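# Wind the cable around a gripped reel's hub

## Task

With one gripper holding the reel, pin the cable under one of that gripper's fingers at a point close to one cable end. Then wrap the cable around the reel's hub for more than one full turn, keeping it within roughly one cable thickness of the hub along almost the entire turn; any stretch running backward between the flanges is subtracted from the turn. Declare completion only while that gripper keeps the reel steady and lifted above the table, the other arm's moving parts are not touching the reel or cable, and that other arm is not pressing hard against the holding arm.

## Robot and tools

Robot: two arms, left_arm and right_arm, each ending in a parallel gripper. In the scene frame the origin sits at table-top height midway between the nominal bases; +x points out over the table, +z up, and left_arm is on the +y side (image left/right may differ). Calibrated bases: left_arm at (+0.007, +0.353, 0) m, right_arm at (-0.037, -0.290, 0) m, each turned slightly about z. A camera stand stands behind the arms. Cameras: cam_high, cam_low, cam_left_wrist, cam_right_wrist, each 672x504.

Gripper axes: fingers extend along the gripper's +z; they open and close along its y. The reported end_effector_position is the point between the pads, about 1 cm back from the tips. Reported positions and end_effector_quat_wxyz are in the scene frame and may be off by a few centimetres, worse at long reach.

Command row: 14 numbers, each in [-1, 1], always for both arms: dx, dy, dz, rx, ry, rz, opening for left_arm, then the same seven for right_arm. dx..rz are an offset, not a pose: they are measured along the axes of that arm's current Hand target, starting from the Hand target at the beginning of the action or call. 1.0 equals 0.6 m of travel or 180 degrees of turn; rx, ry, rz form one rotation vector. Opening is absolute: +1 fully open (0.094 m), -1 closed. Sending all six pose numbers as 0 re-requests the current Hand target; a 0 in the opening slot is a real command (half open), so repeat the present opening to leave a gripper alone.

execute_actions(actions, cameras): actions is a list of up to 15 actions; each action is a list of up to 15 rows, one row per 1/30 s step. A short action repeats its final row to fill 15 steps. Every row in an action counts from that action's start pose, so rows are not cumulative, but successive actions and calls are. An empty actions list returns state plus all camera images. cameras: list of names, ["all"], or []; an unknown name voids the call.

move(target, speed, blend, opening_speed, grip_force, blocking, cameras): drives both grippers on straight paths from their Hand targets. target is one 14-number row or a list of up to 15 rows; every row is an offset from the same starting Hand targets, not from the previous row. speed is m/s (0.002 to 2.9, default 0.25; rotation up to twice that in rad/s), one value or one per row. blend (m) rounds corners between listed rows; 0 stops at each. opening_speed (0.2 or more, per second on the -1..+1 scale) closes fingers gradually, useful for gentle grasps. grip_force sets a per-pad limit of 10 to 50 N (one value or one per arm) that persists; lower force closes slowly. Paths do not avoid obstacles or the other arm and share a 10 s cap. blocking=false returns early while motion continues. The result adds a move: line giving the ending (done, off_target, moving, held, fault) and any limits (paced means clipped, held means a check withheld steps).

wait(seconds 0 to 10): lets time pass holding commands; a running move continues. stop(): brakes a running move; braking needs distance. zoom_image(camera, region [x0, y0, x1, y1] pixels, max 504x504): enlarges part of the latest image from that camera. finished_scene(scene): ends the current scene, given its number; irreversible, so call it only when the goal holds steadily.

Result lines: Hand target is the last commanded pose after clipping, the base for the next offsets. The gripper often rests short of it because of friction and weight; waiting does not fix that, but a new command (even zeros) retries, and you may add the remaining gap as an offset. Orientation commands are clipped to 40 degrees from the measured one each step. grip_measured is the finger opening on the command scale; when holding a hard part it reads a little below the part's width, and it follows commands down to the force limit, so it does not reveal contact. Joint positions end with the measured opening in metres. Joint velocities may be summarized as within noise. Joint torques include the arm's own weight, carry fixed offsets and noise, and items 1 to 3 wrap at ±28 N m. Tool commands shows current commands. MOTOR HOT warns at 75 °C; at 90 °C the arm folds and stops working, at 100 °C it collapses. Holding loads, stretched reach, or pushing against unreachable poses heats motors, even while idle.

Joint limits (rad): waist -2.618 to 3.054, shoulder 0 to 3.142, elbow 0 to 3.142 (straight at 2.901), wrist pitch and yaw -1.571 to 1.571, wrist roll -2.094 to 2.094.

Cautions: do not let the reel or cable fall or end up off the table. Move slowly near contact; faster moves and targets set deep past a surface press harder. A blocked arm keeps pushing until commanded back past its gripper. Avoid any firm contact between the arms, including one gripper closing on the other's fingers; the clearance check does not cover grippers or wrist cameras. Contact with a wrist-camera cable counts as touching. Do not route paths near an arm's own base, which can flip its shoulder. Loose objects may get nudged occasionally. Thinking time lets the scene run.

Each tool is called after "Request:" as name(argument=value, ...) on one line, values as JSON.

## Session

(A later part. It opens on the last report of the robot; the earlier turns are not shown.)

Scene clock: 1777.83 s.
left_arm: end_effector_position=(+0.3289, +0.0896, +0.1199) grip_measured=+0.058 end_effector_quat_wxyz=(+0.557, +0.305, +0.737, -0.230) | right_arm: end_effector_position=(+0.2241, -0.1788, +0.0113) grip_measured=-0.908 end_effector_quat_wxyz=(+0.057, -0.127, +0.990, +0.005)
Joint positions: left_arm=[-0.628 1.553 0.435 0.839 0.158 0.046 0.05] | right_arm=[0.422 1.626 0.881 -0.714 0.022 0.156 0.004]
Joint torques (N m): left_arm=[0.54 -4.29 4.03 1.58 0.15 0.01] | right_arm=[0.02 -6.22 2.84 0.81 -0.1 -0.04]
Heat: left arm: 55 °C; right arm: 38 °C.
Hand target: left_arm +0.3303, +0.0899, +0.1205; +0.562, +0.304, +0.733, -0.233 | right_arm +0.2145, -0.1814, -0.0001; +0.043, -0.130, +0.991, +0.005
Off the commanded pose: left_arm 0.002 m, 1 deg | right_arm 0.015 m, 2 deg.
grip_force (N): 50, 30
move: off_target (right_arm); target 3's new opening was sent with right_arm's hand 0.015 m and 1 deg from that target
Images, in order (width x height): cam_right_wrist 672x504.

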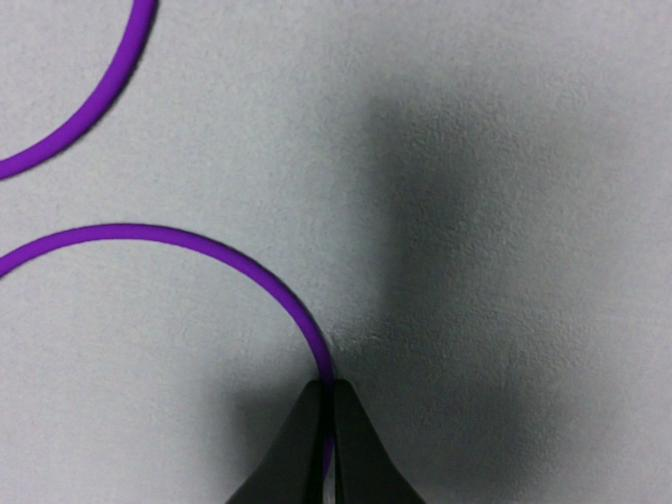

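Request:
move(target=[[0,0,0,0,0,0,0.06,-0.0355,0.016,-0.2477,0,0,0,-1],[0.011,0,0.037,0,0,0,0.06,-0.234,0.2273,-0.4815,-0.1636,-0.3124,-0.2332,-1]], speed=0.15, cameras=["all"])

Scene clock: 1847.70 s.
left_arm: end_effector_position=(+0.3363, +0.0843, +0.0963) grip_measured=+0.058 end_effector_quat_wxyz=(+0.545, +0.307, +0.746, -0.228) | right_arm: end_effector_position=(+0.2879, -0.0209, +0.3079) grip_measured=-0.910 end_effector_quat_wxyz=(+0.459, -0.441, +0.718, +0.282)
Joint positions: left_arm=[-0.628 1.672 0.454 0.908 0.158 0.046 0.05] | right_arm=[0.462 1.378 1.302 -0.451 -0.581 -0.309 0.004]
Joint torques (N m): left_arm=[-0.55 -4.63 6.57 1.58 0.01 -0.03] | right_arm=[-0.53 -5.24 6 2.33 -0.5 -0.14]
Heat: left arm: 56 °C; right arm: 37 °C.
Hand target: left_arm +0.3442, +0.0760, +0.1083; +0.562, +0.304, +0.733, -0.233 | right_arm +0.2903, -0.0196, +0.2997; +0.456, -0.447, +0.715, +0.285
Off the commanded pose: left_arm 0.017 m, 3 deg | right_arm 0.009 m, 1 deg.
grip_force (N): 50, 30
move: off_target (left_arm)

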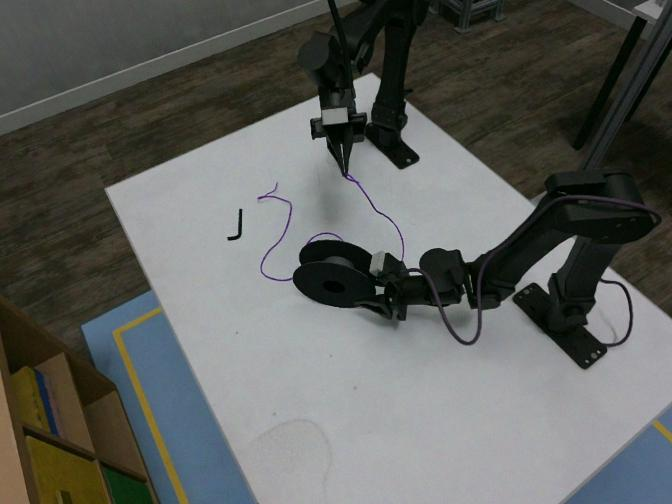

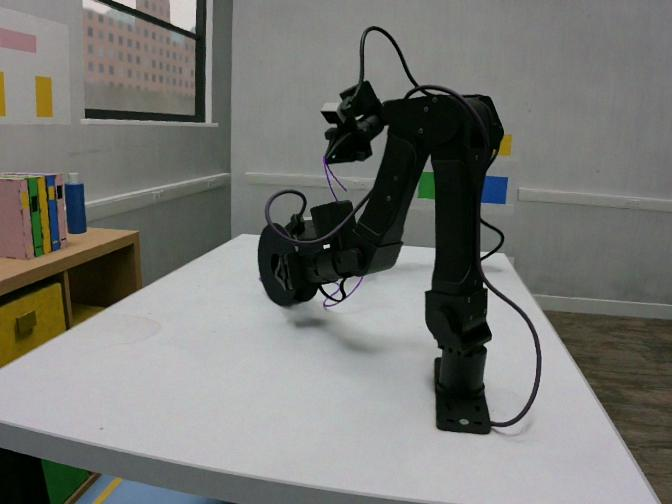

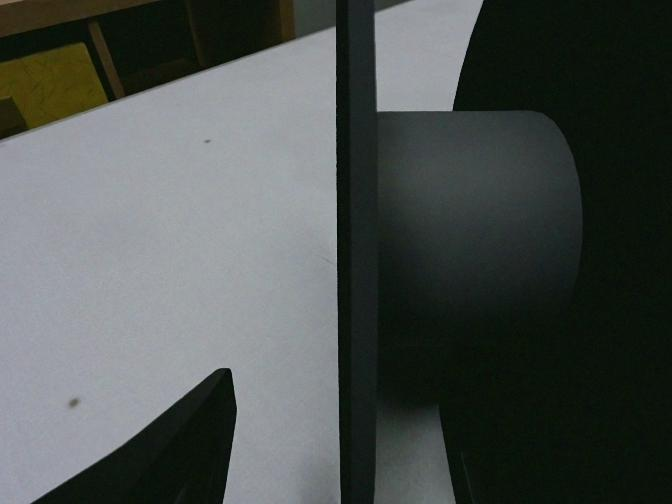

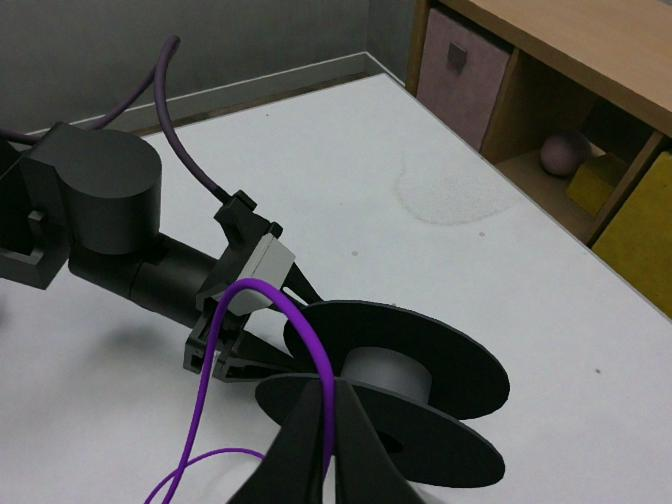

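Request:
move(target=[[0,0,0,0,0,0,0.06,0,0,0,0,0,0.45,-1],[0,0,0,0,0,0,0.06,0,0,0,0,0,0.05,-1]], speed=0.4, cameras=["cam_low","cam_right_wrist"])

Scene clock: 1862.47 s.
left_arm: end_effector_position=(+0.3363, +0.0843, +0.0963) grip_measured=+0.058 end_effector_quat_wxyz=(+0.545, +0.307, +0.746, -0.228) | right_arm: end_effector_position=(+0.2866, -0.0197, +0.3066) grip_measured=-0.910 end_effector_quat_wxyz=(+0.433, -0.385, +0.749, +0.322)
Joint positions: left_arm=[-0.628 1.672 0.454 0.908 0.158 0.046 0.05] | right_arm=[0.462 1.378 1.295 -0.444 -0.592 -0.149 0.004]
Joint torques (N m): left_arm=[-0.55 -4.64 6.57 1.57 0.01 -0.02] | right_arm=[-0.54 -5.24 6.57 2.25 -0.3 -0.07]
Heat: left arm: 57 °C; right arm: 40 °C.
Hand target: left_arm +0.3442, +0.0760, +0.1083; +0.562, +0.304, +0.733, -0.233 | right_arm +0.2903, -0.0196, +0.2997; +0.432, -0.389, +0.748, +0.320
Off the commanded pose: left_arm 0.017 m, 3 deg | right_arm 0.008 m, 1 deg.
grip_force (N): 50, 30
move: off_target (left_arm)
Images, in order (width x height): cam_low 672x504, cam_right_wrist 672x504.

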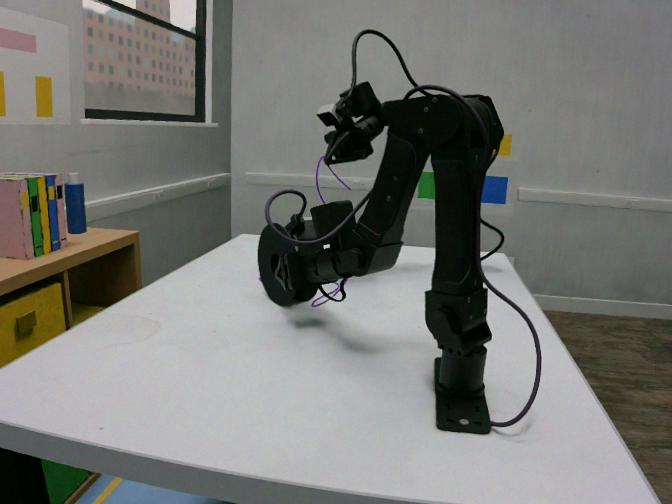

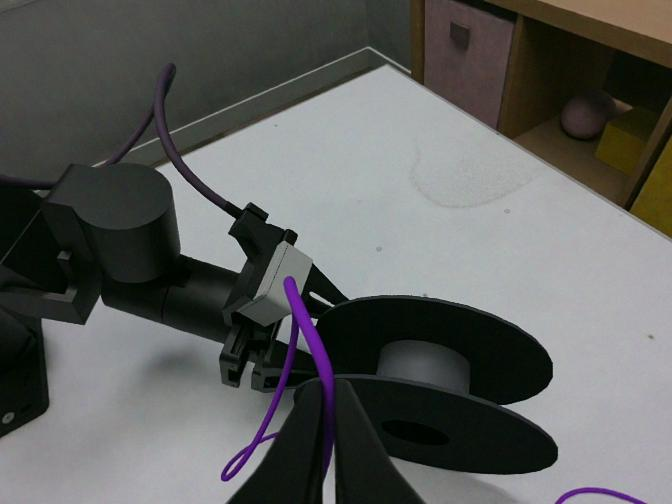

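Request:
move(target=[[0,0,0,0,0,0,0.06,-0.120,-0.148,0.126,0,0,0,-1],[0,0,0,0,0,0,0.06,-0.0485,0.0395,0.2352,0,0,0,-1]], speed=0.25, cameras=["all"])

Scene clock: 1883.13 s.
left_arm: end_effector_position=(+0.3363, +0.0843, +0.0963) grip_measured=+0.058 end_effector_quat_wxyz=(+0.545, +0.307, +0.746, -0.228) | right_arm: end_effector_position=(+0.3364, +0.1211, +0.2487) grip_measured=-0.910 end_effector_quat_wxyz=(+0.410, -0.396, +0.759, +0.316)
Joint positions: left_arm=[-0.628 1.672 0.454 0.908 0.158 0.046 0.05] | right_arm=[0.723 1.847 1.588 -0.263 -0.372 -0.031 0.004]
Joint torques (N m): left_arm=[-0.55 -4.64 6.58 1.57 0.01 -0.03] | right_arm=[-0.38 -14.31 6.49 2.47 -0.11 0.07]
Heat: left arm: 57 °C; right arm: 41 °C.
Hand target: left_arm +0.3442, +0.0760, +0.1082; +0.562, +0.304, +0.733, -0.233 | right_arm +0.3354, +0.1160, +0.2694; +0.432, -0.389, +0.748, +0.320
Off the commanded pose: left_arm 0.017 m, 3 deg | right_arm 0.021 m, 3 deg.
grip_force (N): 50, 30
move: off_target (left_arm, right_arm)

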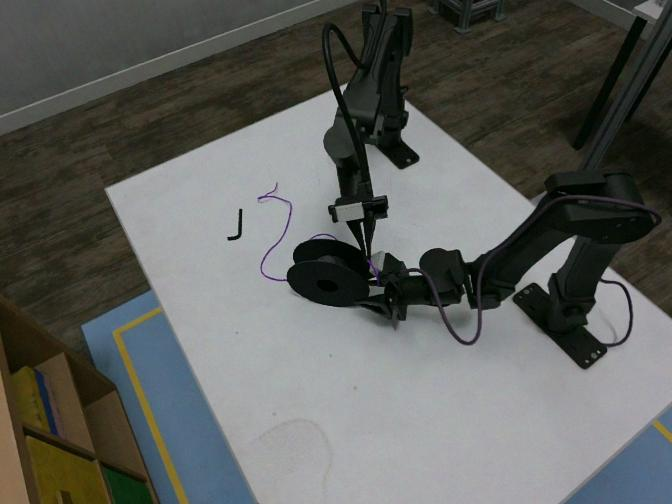

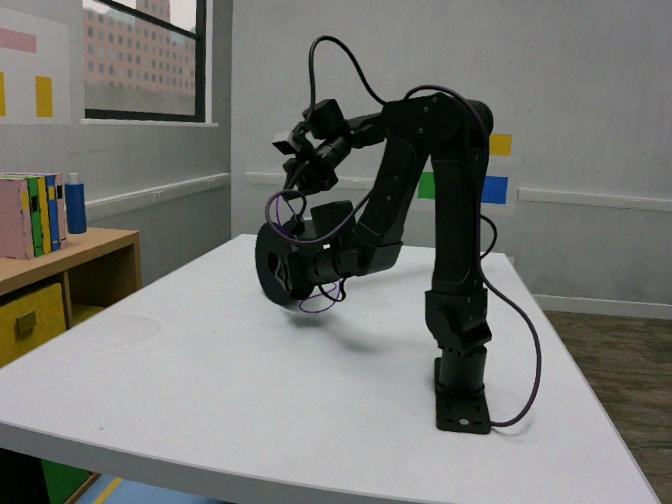

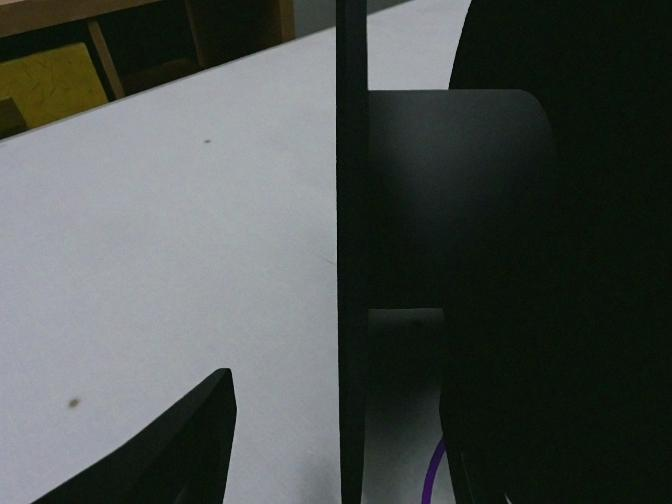

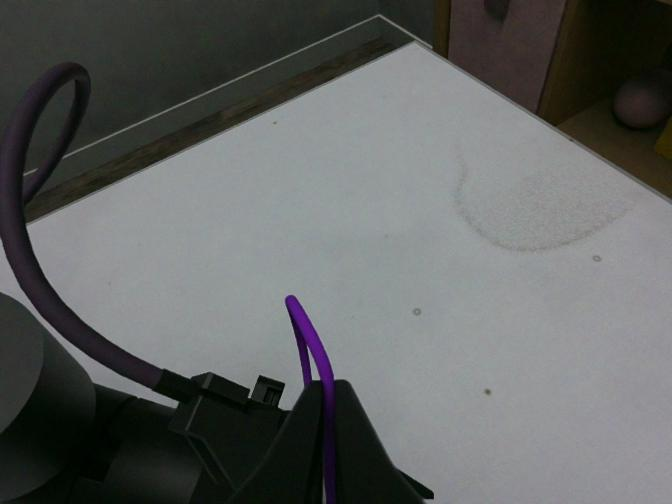

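Request:
zoom_image(camera="cam_low", region=[240, 160, 360, 320])

Request:
zoom_image(camera="cam_high", region=[280, 190, 440, 320])

Scaled by 3.150.

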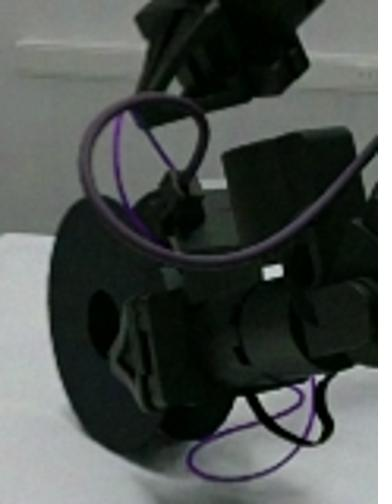

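Scaled by 3.150.

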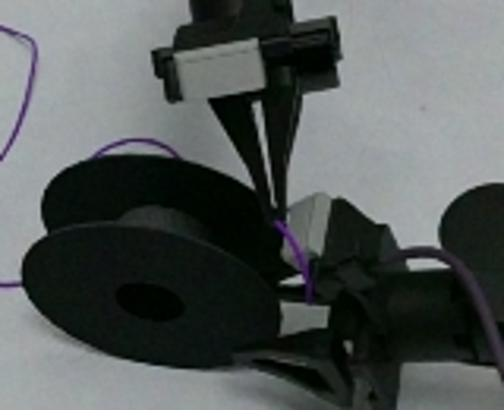

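Request:
move(target=[[0,0,0,0,0,0,0.06,-0.024,-0.037,-0.122,0,0,0,-1],[0,0,0,0,0,0,0.06,0.151,-0.258,-0.331,0,0,0,-1],[0,0,0,0,0,0,0.06,0.141,-0.4535,-0.258,0,0,0,-1]], speed=0.25, blend=[0.03,0.03,0], cameras=["cam_high","cam_left_wrist","cam_right_wrist"])

Scene clock: 1919.30 s.
left_arm: end_effector_position=(+0.3363, +0.0843, +0.0963) grip_measured=+0.058 end_effector_quat_wxyz=(+0.545, +0.307, +0.746, -0.228) | right_arm: end_effector_position=(+0.4773, -0.1707, +0.2270) grip_measured=-0.910 end_effector_quat_wxyz=(+0.437, -0.385, +0.752, +0.308)
Joint positions: left_arm=[-0.628 1.672 0.454 0.908 0.158 0.046 0.05] | right_arm=[-0.05 2.044 1.818 -0.629 -0.967 -0.617 0.004]
Joint torques (N m): left_arm=[-0.57 -4.64 6.58 1.57 0.01 -0.02] | right_arm=[-0.29 -9.74 9.26 1.35 -0.78 -0.17]
Heat: left arm: 58 °C; right arm: 42 °C.
Hand target: left_arm +0.3442, +0.0760, +0.1082; +0.562, +0.304, +0.733, -0.233 | right_arm +0.4803, -0.1702, +0.2204; +0.432, -0.389, +0.748, +0.320
Off the commanded pose: left_arm 0.017 m, 3 deg | right_arm 0.007 m, 2 deg.
grip_force (N): 50, 30
move: off_target (left_arm)
Images, in order (width x height): cam_high 672x504, cam_left_wrist 672x504, cam_right_wrist 672x504.

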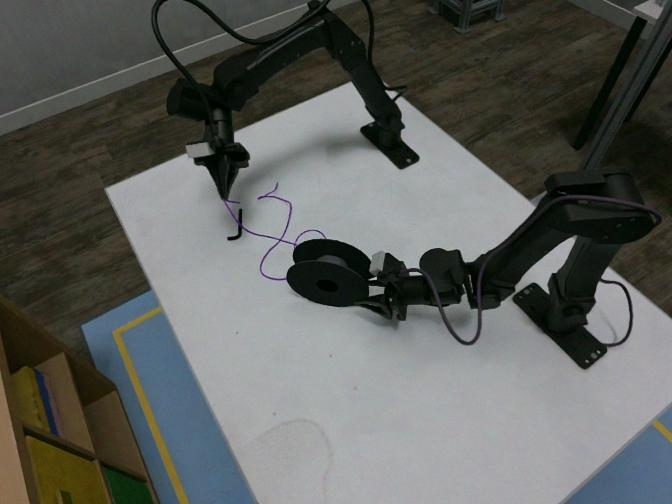

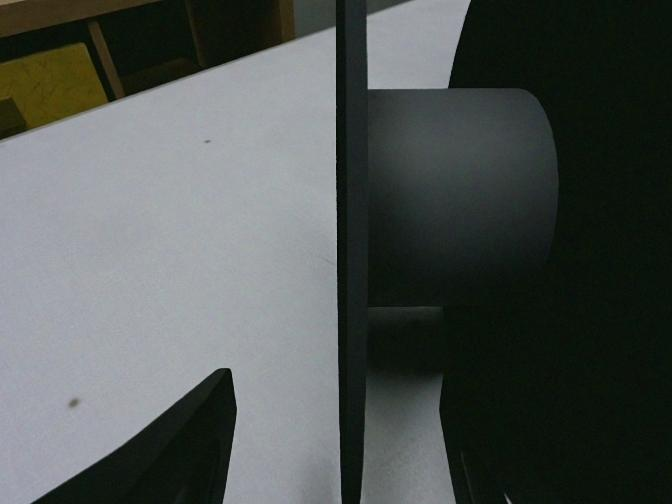

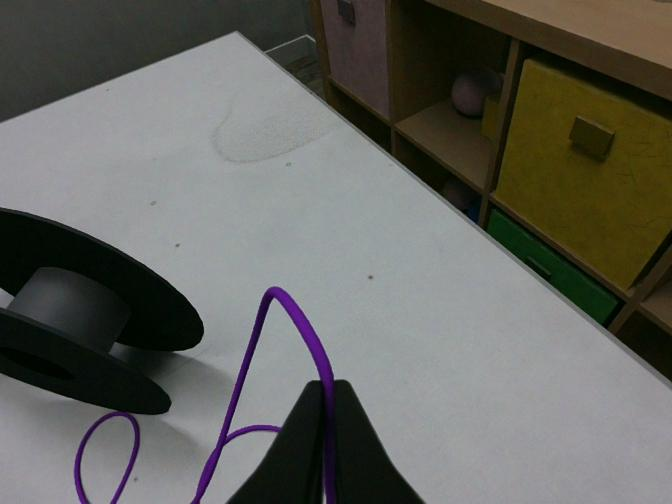

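Request:
move(target=[[0,0,0,0,0,0,0.06,-0.169,0.214,0.114,0,0,0,-1],[0,0,0,0,0,0,0.06,-0.140,0.4507,0.252,0,0,0,-1]], speed=0.25, blend=[0.03,0], cameras=["all"])

Request:
zoom_image(camera="cam_high", region=[260, 170, 440, 320])

Request:
zoom_image(camera="cam_low", region=[240, 160, 360, 320])

Scene clock: 1930.37 s.
left_arm: end_effector_position=(+0.3364, +0.0842, +0.0967) grip_measured=+0.058 end_effector_quat_wxyz=(+0.546, +0.307, +0.745, -0.228) | right_arm: end_effector_position=(+0.3369, +0.1178, +0.2470) grip_measured=-0.910 end_effector_quat_wxyz=(+0.408, -0.396, +0.760, +0.315)
Joint positions: left_arm=[-0.628 1.672 0.454 0.909 0.158 0.046 0.05] | right_arm=[0.716 1.843 1.579 -0.264 -0.379 -0.035 0.004]
Joint torques (N m): left_arm=[-0.57 -4.63 6.58 1.56 0.02 -0.03] | right_arm=[-0.4 -14.69 6.43 2.42 -0.14 0.06]
Heat: left arm: 58 °C; right arm: 41 °C.
Hand target: left_arm +0.3442, +0.0760, +0.1082; +0.562, +0.304, +0.733, -0.233 | right_arm +0.3353, +0.1120, +0.2701; +0.432, -0.389, +0.748, +0.320
Off the commanded pose: left_arm 0.016 m, 2 deg | right_arm 0.024 m, 3 deg.
grip_force (N): 50, 30
move: off_target (left_arm, right_arm)

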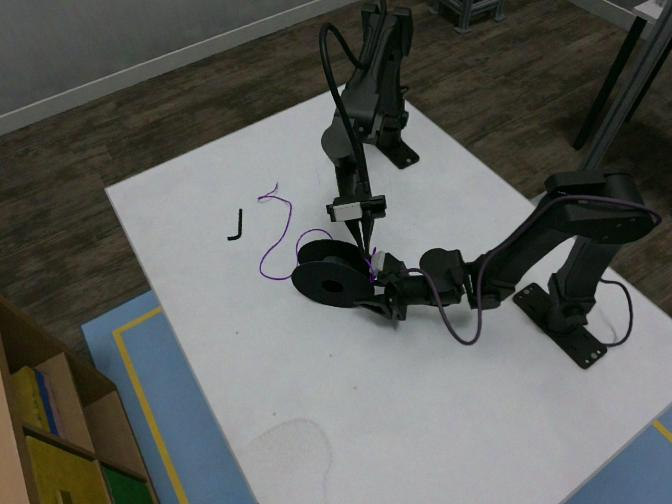

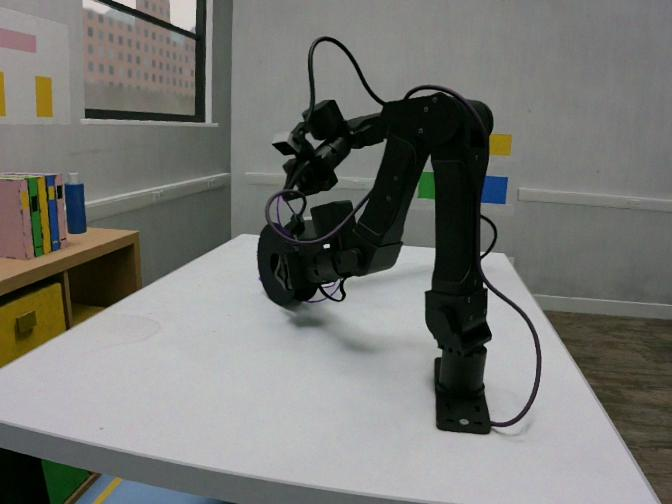

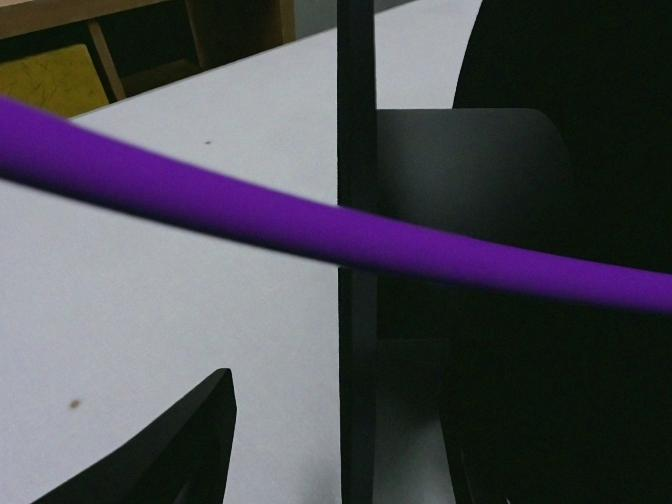

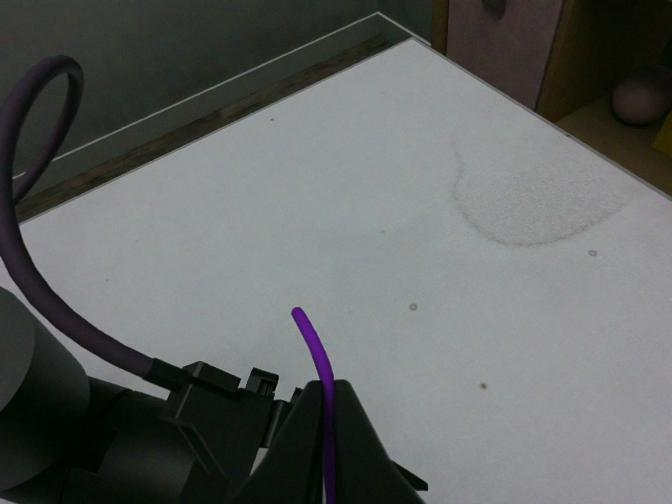

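Scaled by 2.800.

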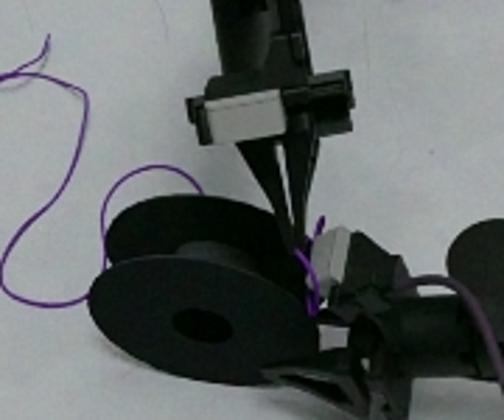

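Scaled by 3.150.

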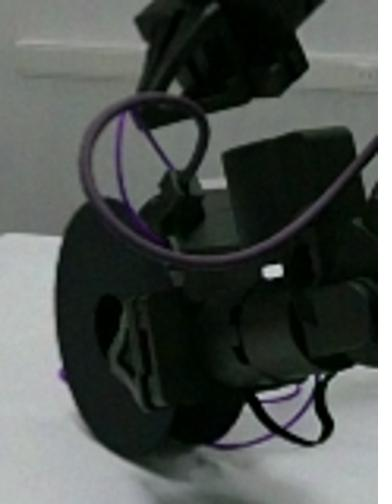

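Request:
move(target=[0,0,0,0,0,0,0.06,0.127,-0.020,0.0597,0,0,0,-1], speed=0.1, cameras=["all"])

Request:
zoom_image(camera="cam_high", region=[260, 170, 440, 320])

Request:
zoom_image(camera="cam_low", region=[240, 160, 360, 320])

Scene clock: 1960.33 s.
left_arm: end_effector_position=(+0.3364, +0.0842, +0.0965) grip_measured=+0.058 end_effector_quat_wxyz=(+0.546, +0.307, +0.745, -0.228) | right_arm: end_effector_position=(+0.3324, +0.1129, +0.1904) grip_measured=-0.910 end_effector_quat_wxyz=(+0.430, -0.394, +0.747, +0.319)
Joint positions: left_arm=[-0.628 1.673 0.454 0.911 0.158 0.046 0.05] | right_arm=[0.715 1.836 1.298 0.062 -0.376 -0.034 0.004]
Joint torques (N m): left_arm=[-0.54 -4.71 6.57 1.55 0.01 -0.03] | right_arm=[-0.35 -10.02 6.26 2.5 -0.14 0.06]
Heat: left arm: 58 °C; right arm: 44 °C.
Hand target: left_arm +0.3442, +0.0760, +0.1082; +0.562, +0.304, +0.733, -0.233 | right_arm +0.3352, +0.1118, +0.1851; +0.432, -0.389, +0.748, +0.320
Off the commanded pose: left_arm 0.016 m, 2 deg | right_arm 0.006 m, 1 deg.
grip_force (N): 50, 30
move: off_target (left_arm)

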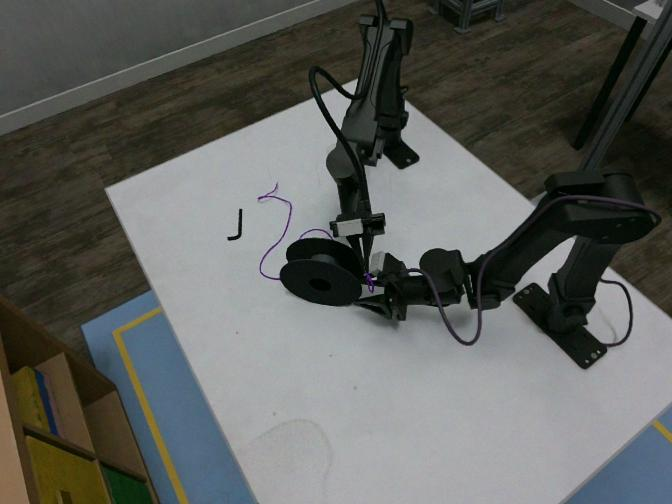

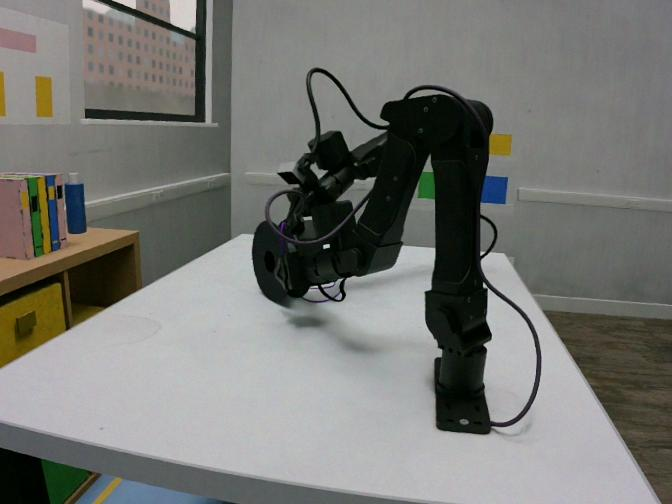

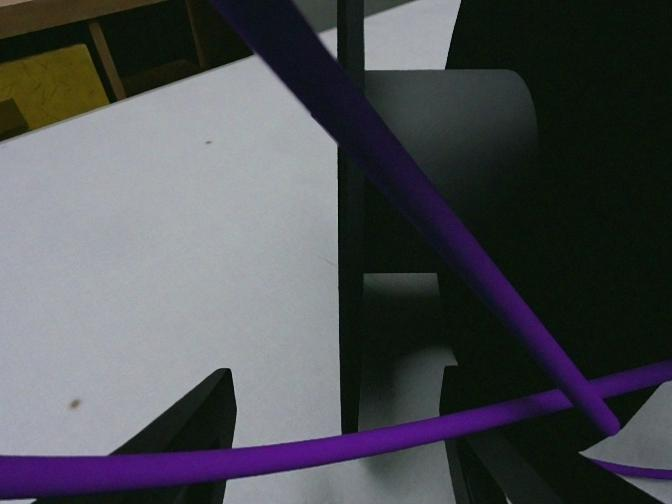

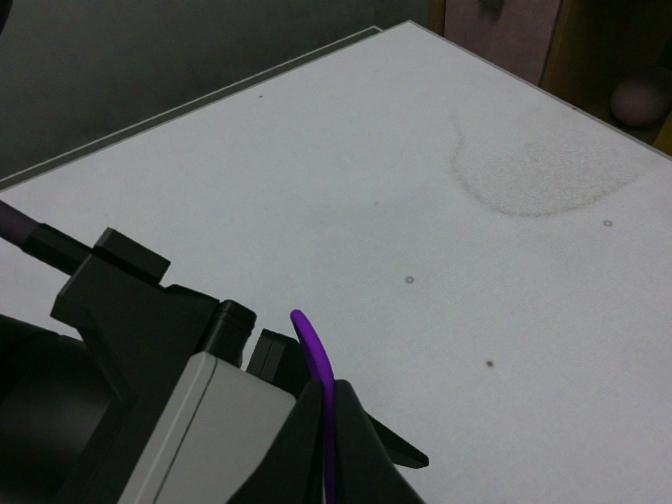

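Scaled by 2.800.

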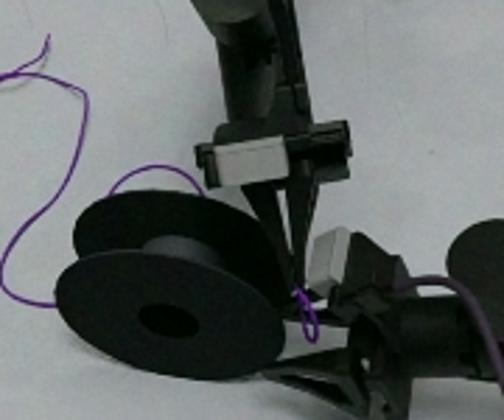

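Scaled by 3.150.

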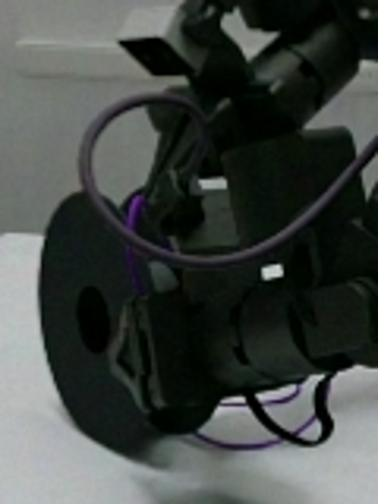

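Request:
move(target=[-0.0338,0,0.0168,0,0,0,0.06,-0.05,0,0,0,0,-0.161,-1], speed=0.1, cameras=["cam_left_wrist","cam_right_wrist"])

Scene clock: 2027.67 s.
left_arm: end_effector_position=(+0.3479, +0.0722, +0.1087) grip_measured=+0.058 end_effector_quat_wxyz=(+0.546, +0.309, +0.744, -0.229) | right_arm: end_effector_position=(+0.3449, +0.1138, +0.2179) grip_measured=-0.910 end_effector_quat_wxyz=(+0.507, -0.555, +0.630, +0.195)
Joint positions: left_arm=[-0.636 1.673 0.535 0.831 0.155 0.046 0.05] | right_arm=[0.708 1.836 1.393 -0.01 -0.355 -0.523 0.004]
Joint torques (N m): left_arm=[-0.58 -7.01 7.04 1.33 -0.05 -0.05] | right_arm=[0.36 -8.62 9.8 2.08 -0.34 -0.1]
Heat: left arm: 57 °C; right arm: 47 °C.
Hand target: left_arm +0.3548, +0.0654, +0.1251; +0.562, +0.304, +0.733, -0.233 | right_arm +0.3450, +0.1210, +0.2121; +0.498, -0.564, +0.627, +0.201
Off the commanded pose: left_arm 0.019 m, 2 deg | right_arm 0.009 m, 2 deg.
grip_force (N): 50, 30
move: off_target (left_arm)
Images, in order (width x height): cam_left_wrist 672x504, cam_right_wrist 672x504.

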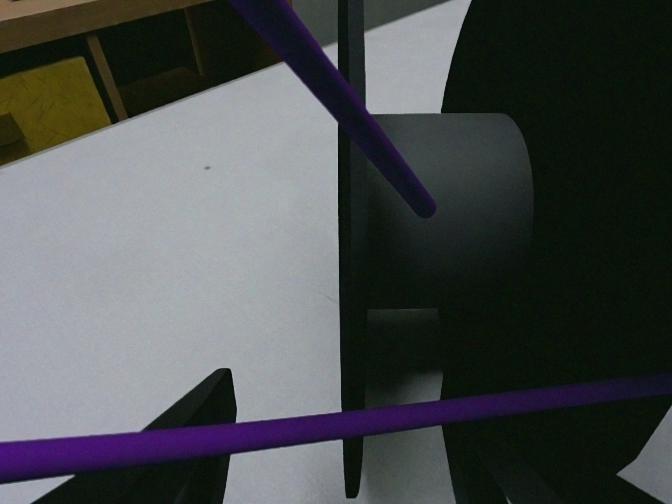

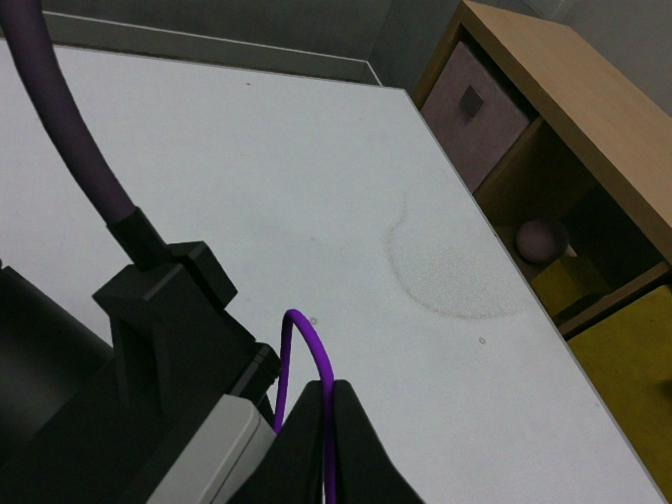

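Request:
move(target=[0,0,0,0,0,0,0.06,0.054,0.027,0.0205,0,0,0,-1], speed=0.08, cameras=["cam_left_wrist"])

Scene clock: 2047.83 s.
left_arm: end_effector_position=(+0.3458, +0.0739, +0.1008) grip_measured=+0.058 end_effector_quat_wxyz=(+0.533, +0.311, +0.754, -0.226) | right_arm: end_effector_position=(+0.3463, +0.1139, +0.2066) grip_measured=-0.910 end_effector_quat_wxyz=(+0.529, -0.550, +0.618, +0.192)
Joint positions: left_arm=[-0.636 1.673 0.535 0.797 0.154 0.046 0.05] | right_arm=[0.708 1.841 1.309 0.13 -0.35 -0.524 0.004]
Joint torques (N m): left_arm=[-0.57 -7.21 6.86 1.61 -0.03 -0.05] | right_arm=[0.83 -7.8 5.74 2.19 -0.34 -0.05]
Heat: left arm: 54 °C; right arm: 45 °C.
Hand target: left_arm +0.3548, +0.0654, +0.1251; +0.562, +0.304, +0.733, -0.233 | right_arm +0.3394, +0.1192, +0.1740; +0.498, -0.564, +0.627, +0.201
Off the commanded pose: left_arm 0.027 m, 4 deg | right_arm 0.033 m, 4 deg.
grip_force (N): 50, 30
move: off_target (left_arm, right_arm)
Images, in order (width x height): cam_left_wrist 672x504.

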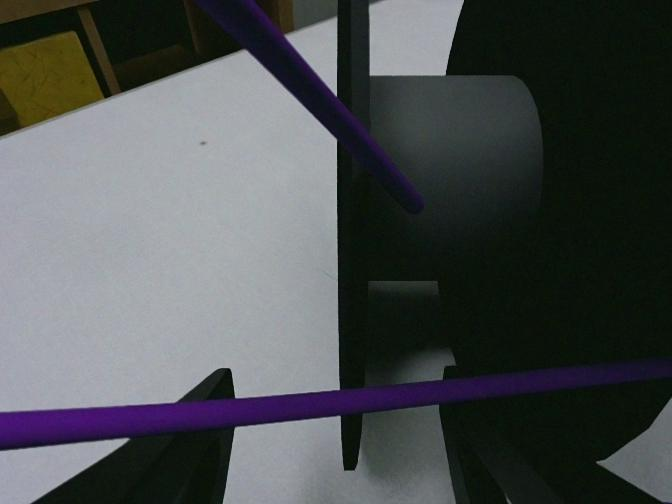

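Request:
move(target=[0,0,0,0,0,0,0.06,-0.06,-0.03,-0.023,0,0,0,-1], speed=0.1, cameras=["cam_left_wrist","cam_right_wrist","cam_low","cam_high"])

Request:
zoom_image(camera="cam_high", region=[280, 180, 440, 320])

Request:
zoom_image(camera="cam_low", region=[230, 120, 370, 320])

Scene clock: 2061.80 s.
left_arm: end_effector_position=(+0.3462, +0.0736, +0.1020) grip_measured=+0.058 end_effector_quat_wxyz=(+0.535, +0.311, +0.752, -0.226) | right_arm: end_effector_position=(+0.3462, +0.1150, +0.2207) grip_measured=-0.910 end_effector_quat_wxyz=(+0.506, -0.556, +0.630, +0.195)
Joint positions: left_arm=[-0.636 1.673 0.535 0.803 0.154 0.046 0.05] | right_arm=[0.708 1.841 1.414 -0.028 -0.356 -0.524 0.004]
Joint torques (N m): left_arm=[-0.55 -7.15 6.87 1.57 -0.03 -0.05] | right_arm=[0.34 -9.11 9.46 2.08 -0.35 -0.07]
Heat: left arm: 56 °C; right arm: 46 °C.
Hand target: left_arm +0.3548, +0.0654, +0.1251; +0.562, +0.304, +0.733, -0.233 | right_arm +0.3455, +0.1211, +0.2161; +0.498, -0.564, +0.627, +0.202
Off the commanded pose: left_arm 0.026 m, 4 deg | right_arm 0.008 m, 2 deg.
grip_force (N): 50, 30
move: off_target (left_arm)

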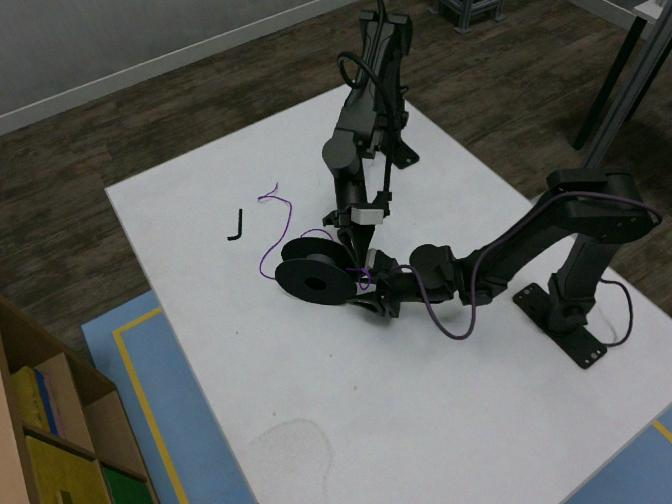

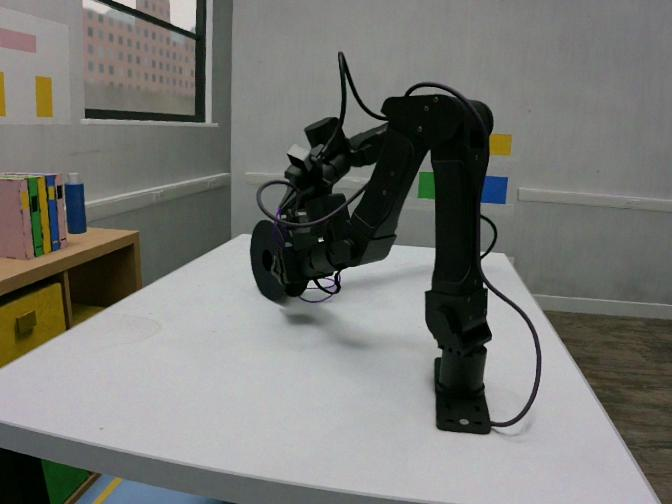

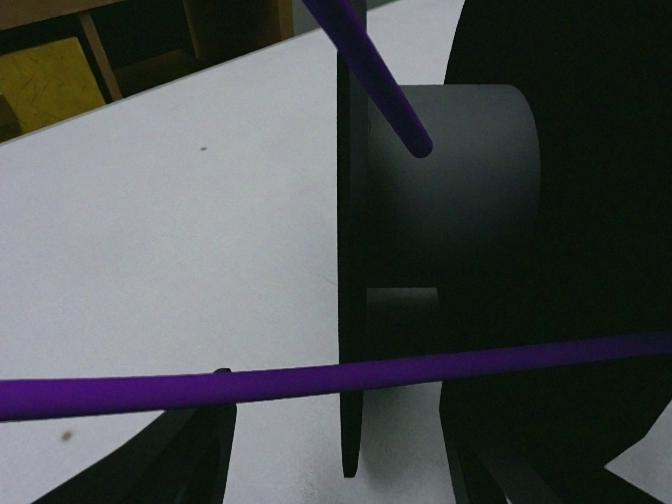

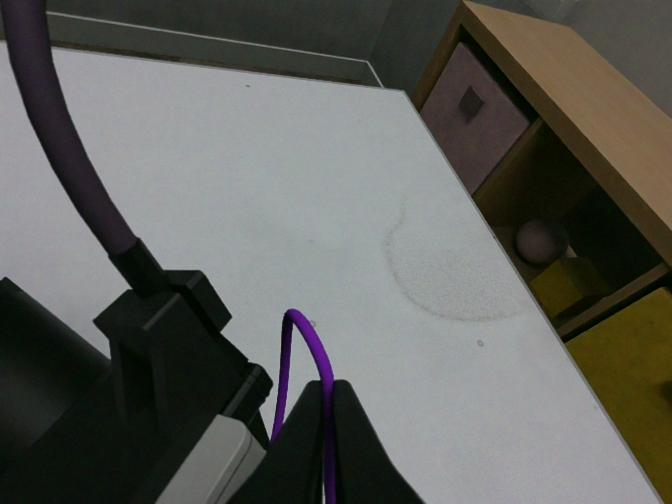

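Scaled by 3.150.

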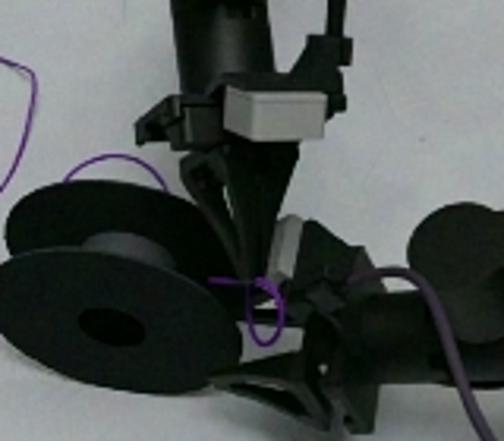

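Scaled by 2.520.

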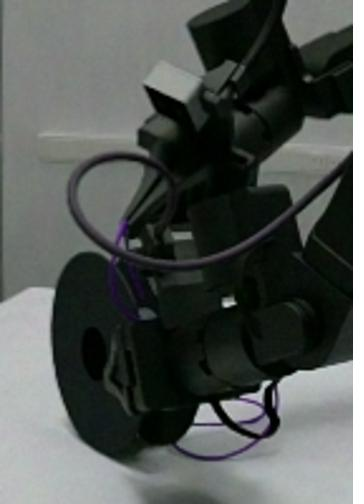

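Request:
move(target=[[0,0,0,0,0,0,0.06,-0.1015,-0.053,-0.0877,0,0,0,-1],[0,0,0,0,0,0,0.06,0.213,-0.118,-0.279,-0.0335,0.1925,0.1072,-1]], speed=0.2, blend=[0.02,0], cameras=["cam_high","cam_right_wrist"])

Scene clock: 2108.40 s.
left_arm: end_effector_position=(+0.3462, +0.0736, +0.1020) grip_measured=+0.058 end_effector_quat_wxyz=(+0.535, +0.311, +0.752, -0.226) | right_arm: end_effector_position=(+0.3580, -0.1021, +0.2040) grip_measured=-0.910 end_effector_quat_wxyz=(+0.229, -0.506, +0.821, +0.132)
Joint positions: left_arm=[-0.636 1.673 0.535 0.803 0.154 0.046 0.05] | right_arm=[0.302 1.851 1.817 -1.14 -0.368 -0.738 0.004]
Joint torques (N m): left_arm=[-0.55 -7.15 6.9 1.57 -0.03 -0.05] | right_arm=[0.06 -8.05 8.95 0.98 -0.34 -0.16]
Heat: left arm: 56 °C; right arm: 46 °C.
Hand target: left_arm +0.3548, +0.0654, +0.1251; +0.562, +0.304, +0.733, -0.233 | right_arm +0.3602, -0.1000, +0.2000; +0.220, -0.512, +0.819, +0.137
Off the commanded pose: left_arm 0.026 m, 4 deg | right_arm 0.005 m, 1 deg.
grip_force (N): 50, 30
move: off_target (left_arm)
Images, in order (width x height): cam_high 672x504, cam_right_wrist 672x504.

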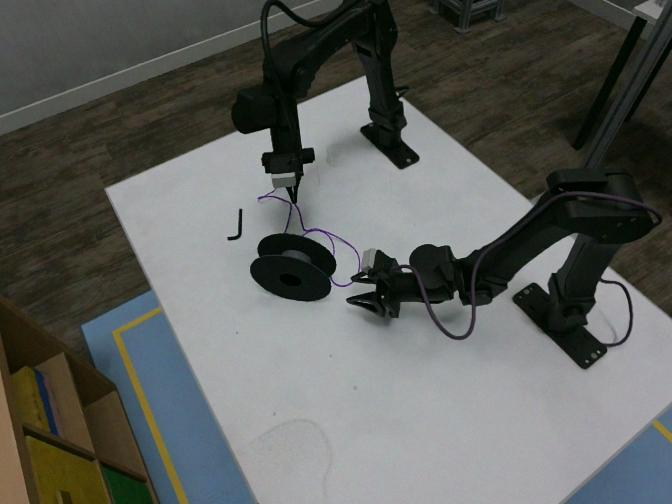

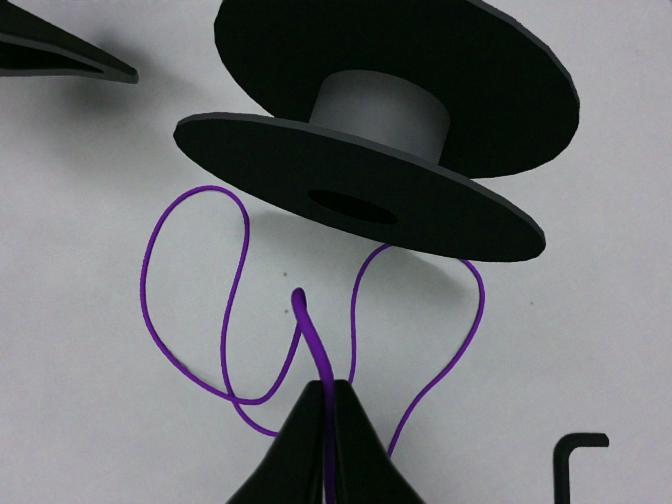

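Request:
move(target=[[0,0,0,0,0,0,0.06,0.2845,0.0172,0.105,0,0,0,-1],[0,0,0,0,0,0,0.06,0.2193,0.016,0.216,0,0,0,-1],[0,0,0,0,0,0,0.06,0.2193,0.016,0.216,0,0,0,-0.6],[0,0,0,0,0,0,0.06,0.1727,0.024,0.016,0,0,0,-0.4]], speed=0.15, cameras=["cam_high","cam_right_wrist"])

Scene clock: 2159.33 s.
left_arm: end_effector_position=(+0.3462, +0.0736, +0.1020) grip_measured=+0.058 end_effector_quat_wxyz=(+0.535, +0.311, +0.752, -0.226) | right_arm: end_effector_position=(+0.3097, -0.1724, +0.1235) grip_measured=-0.402 end_effector_quat_wxyz=(+0.201, -0.506, +0.828, +0.133)
Joint positions: left_arm=[-0.636 1.673 0.535 0.803 0.154 0.046 0.05] | right_arm=[0.137 1.661 1.297 -0.93 -0.406 -0.913 0.028]
Joint torques (N m): left_arm=[-0.55 -7.15 6.89 1.57 -0.03 -0.05] | right_arm=[-0.42 -10.37 8.29 0.75 -0.6 -0.13]
Heat: left arm: 56 °C; right arm: 42 °C.
Hand target: left_arm +0.3548, +0.0654, +0.1251; +0.562, +0.304, +0.733, -0.233 | right_arm +0.3101, -0.1700, +0.1399; +0.220, -0.512, +0.819, +0.137
Off the commanded pose: left_arm 0.026 m, 4 deg | right_arm 0.017 m, 2 deg.
grip_force (N): 50, 30
move: off_target (left_arm, right_arm); target 4's new opening was sent with right_arm's hand 0.017 m and 2 deg from that target
Images, in order (width x height): cam_high 672x504, cam_right_wrist 672x504.

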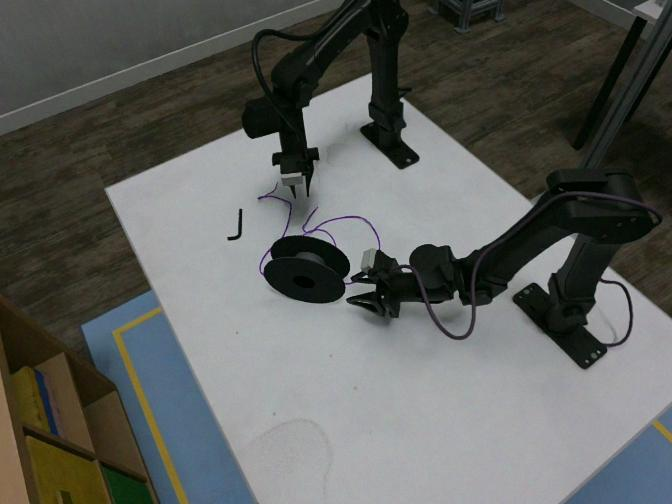

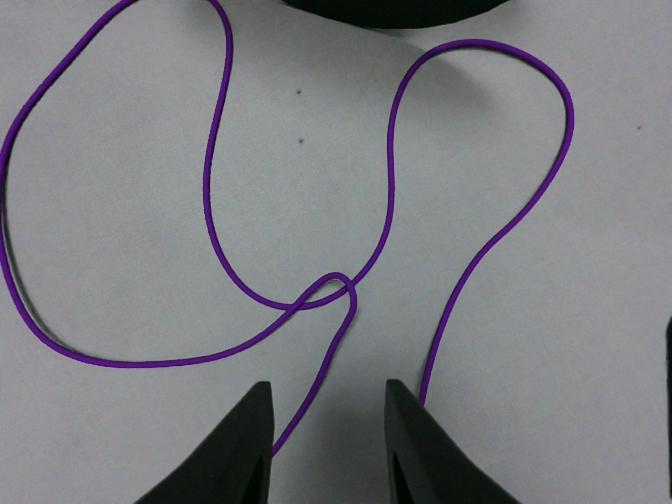

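Request:
move(target=[0,0,0,0,0,0,0.06,0.0653,-0.0037,0.1353,0.0452,0.1205,0.1322,-0.3], speed=0.1, cameras=["cam_right_wrist"])

Scene clock: 2232.07 s.
left_arm: end_effector_position=(+0.3462, +0.0736, +0.1020) grip_measured=+0.058 end_effector_quat_wxyz=(+0.535, +0.311, +0.752, -0.226) | right_arm: end_effector_position=(+0.3095, -0.1685, +0.0536) grip_measured=-0.302 end_effector_quat_wxyz=(+0.068, -0.335, +0.939, +0.023)
Joint positions: left_arm=[-0.636 1.673 0.535 0.803 0.154 0.046 0.05] | right_arm=[0.319 1.844 1.318 -0.911 -0.051 -0.374 0.033]
Joint torques (N m): left_arm=[-0.55 -7.17 6.9 1.57 -0.03 -0.05] | right_arm=[0.43 -7.42 8.18 0.67 -0.04 0.09]
Heat: left arm: 56 °C; right arm: 40 °C.
Hand target: left_arm +0.3548, +0.0654, +0.1251; +0.562, +0.304, +0.733, -0.233 | right_arm +0.3152, -0.1650, +0.0500; +0.066, -0.333, +0.940, +0.023
Off the commanded pose: left_arm 0.026 m, 4 deg | right_arm 0.008 m, 0 deg.
grip_force (N): 50, 30
move: off_target (left_arm)
Images, in order (width x height): cam_right_wrist 672x504.

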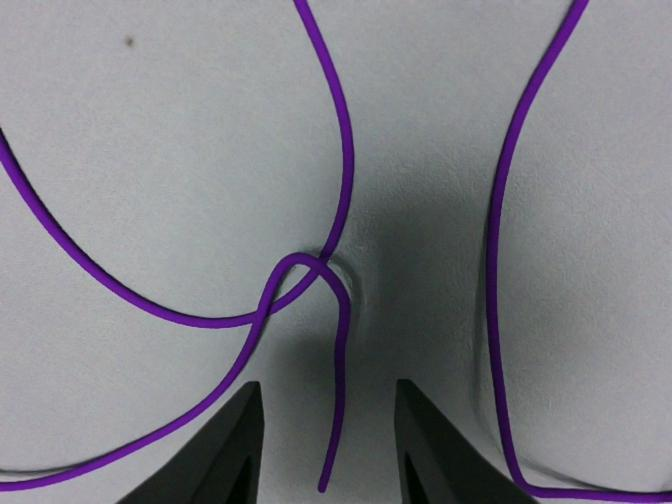

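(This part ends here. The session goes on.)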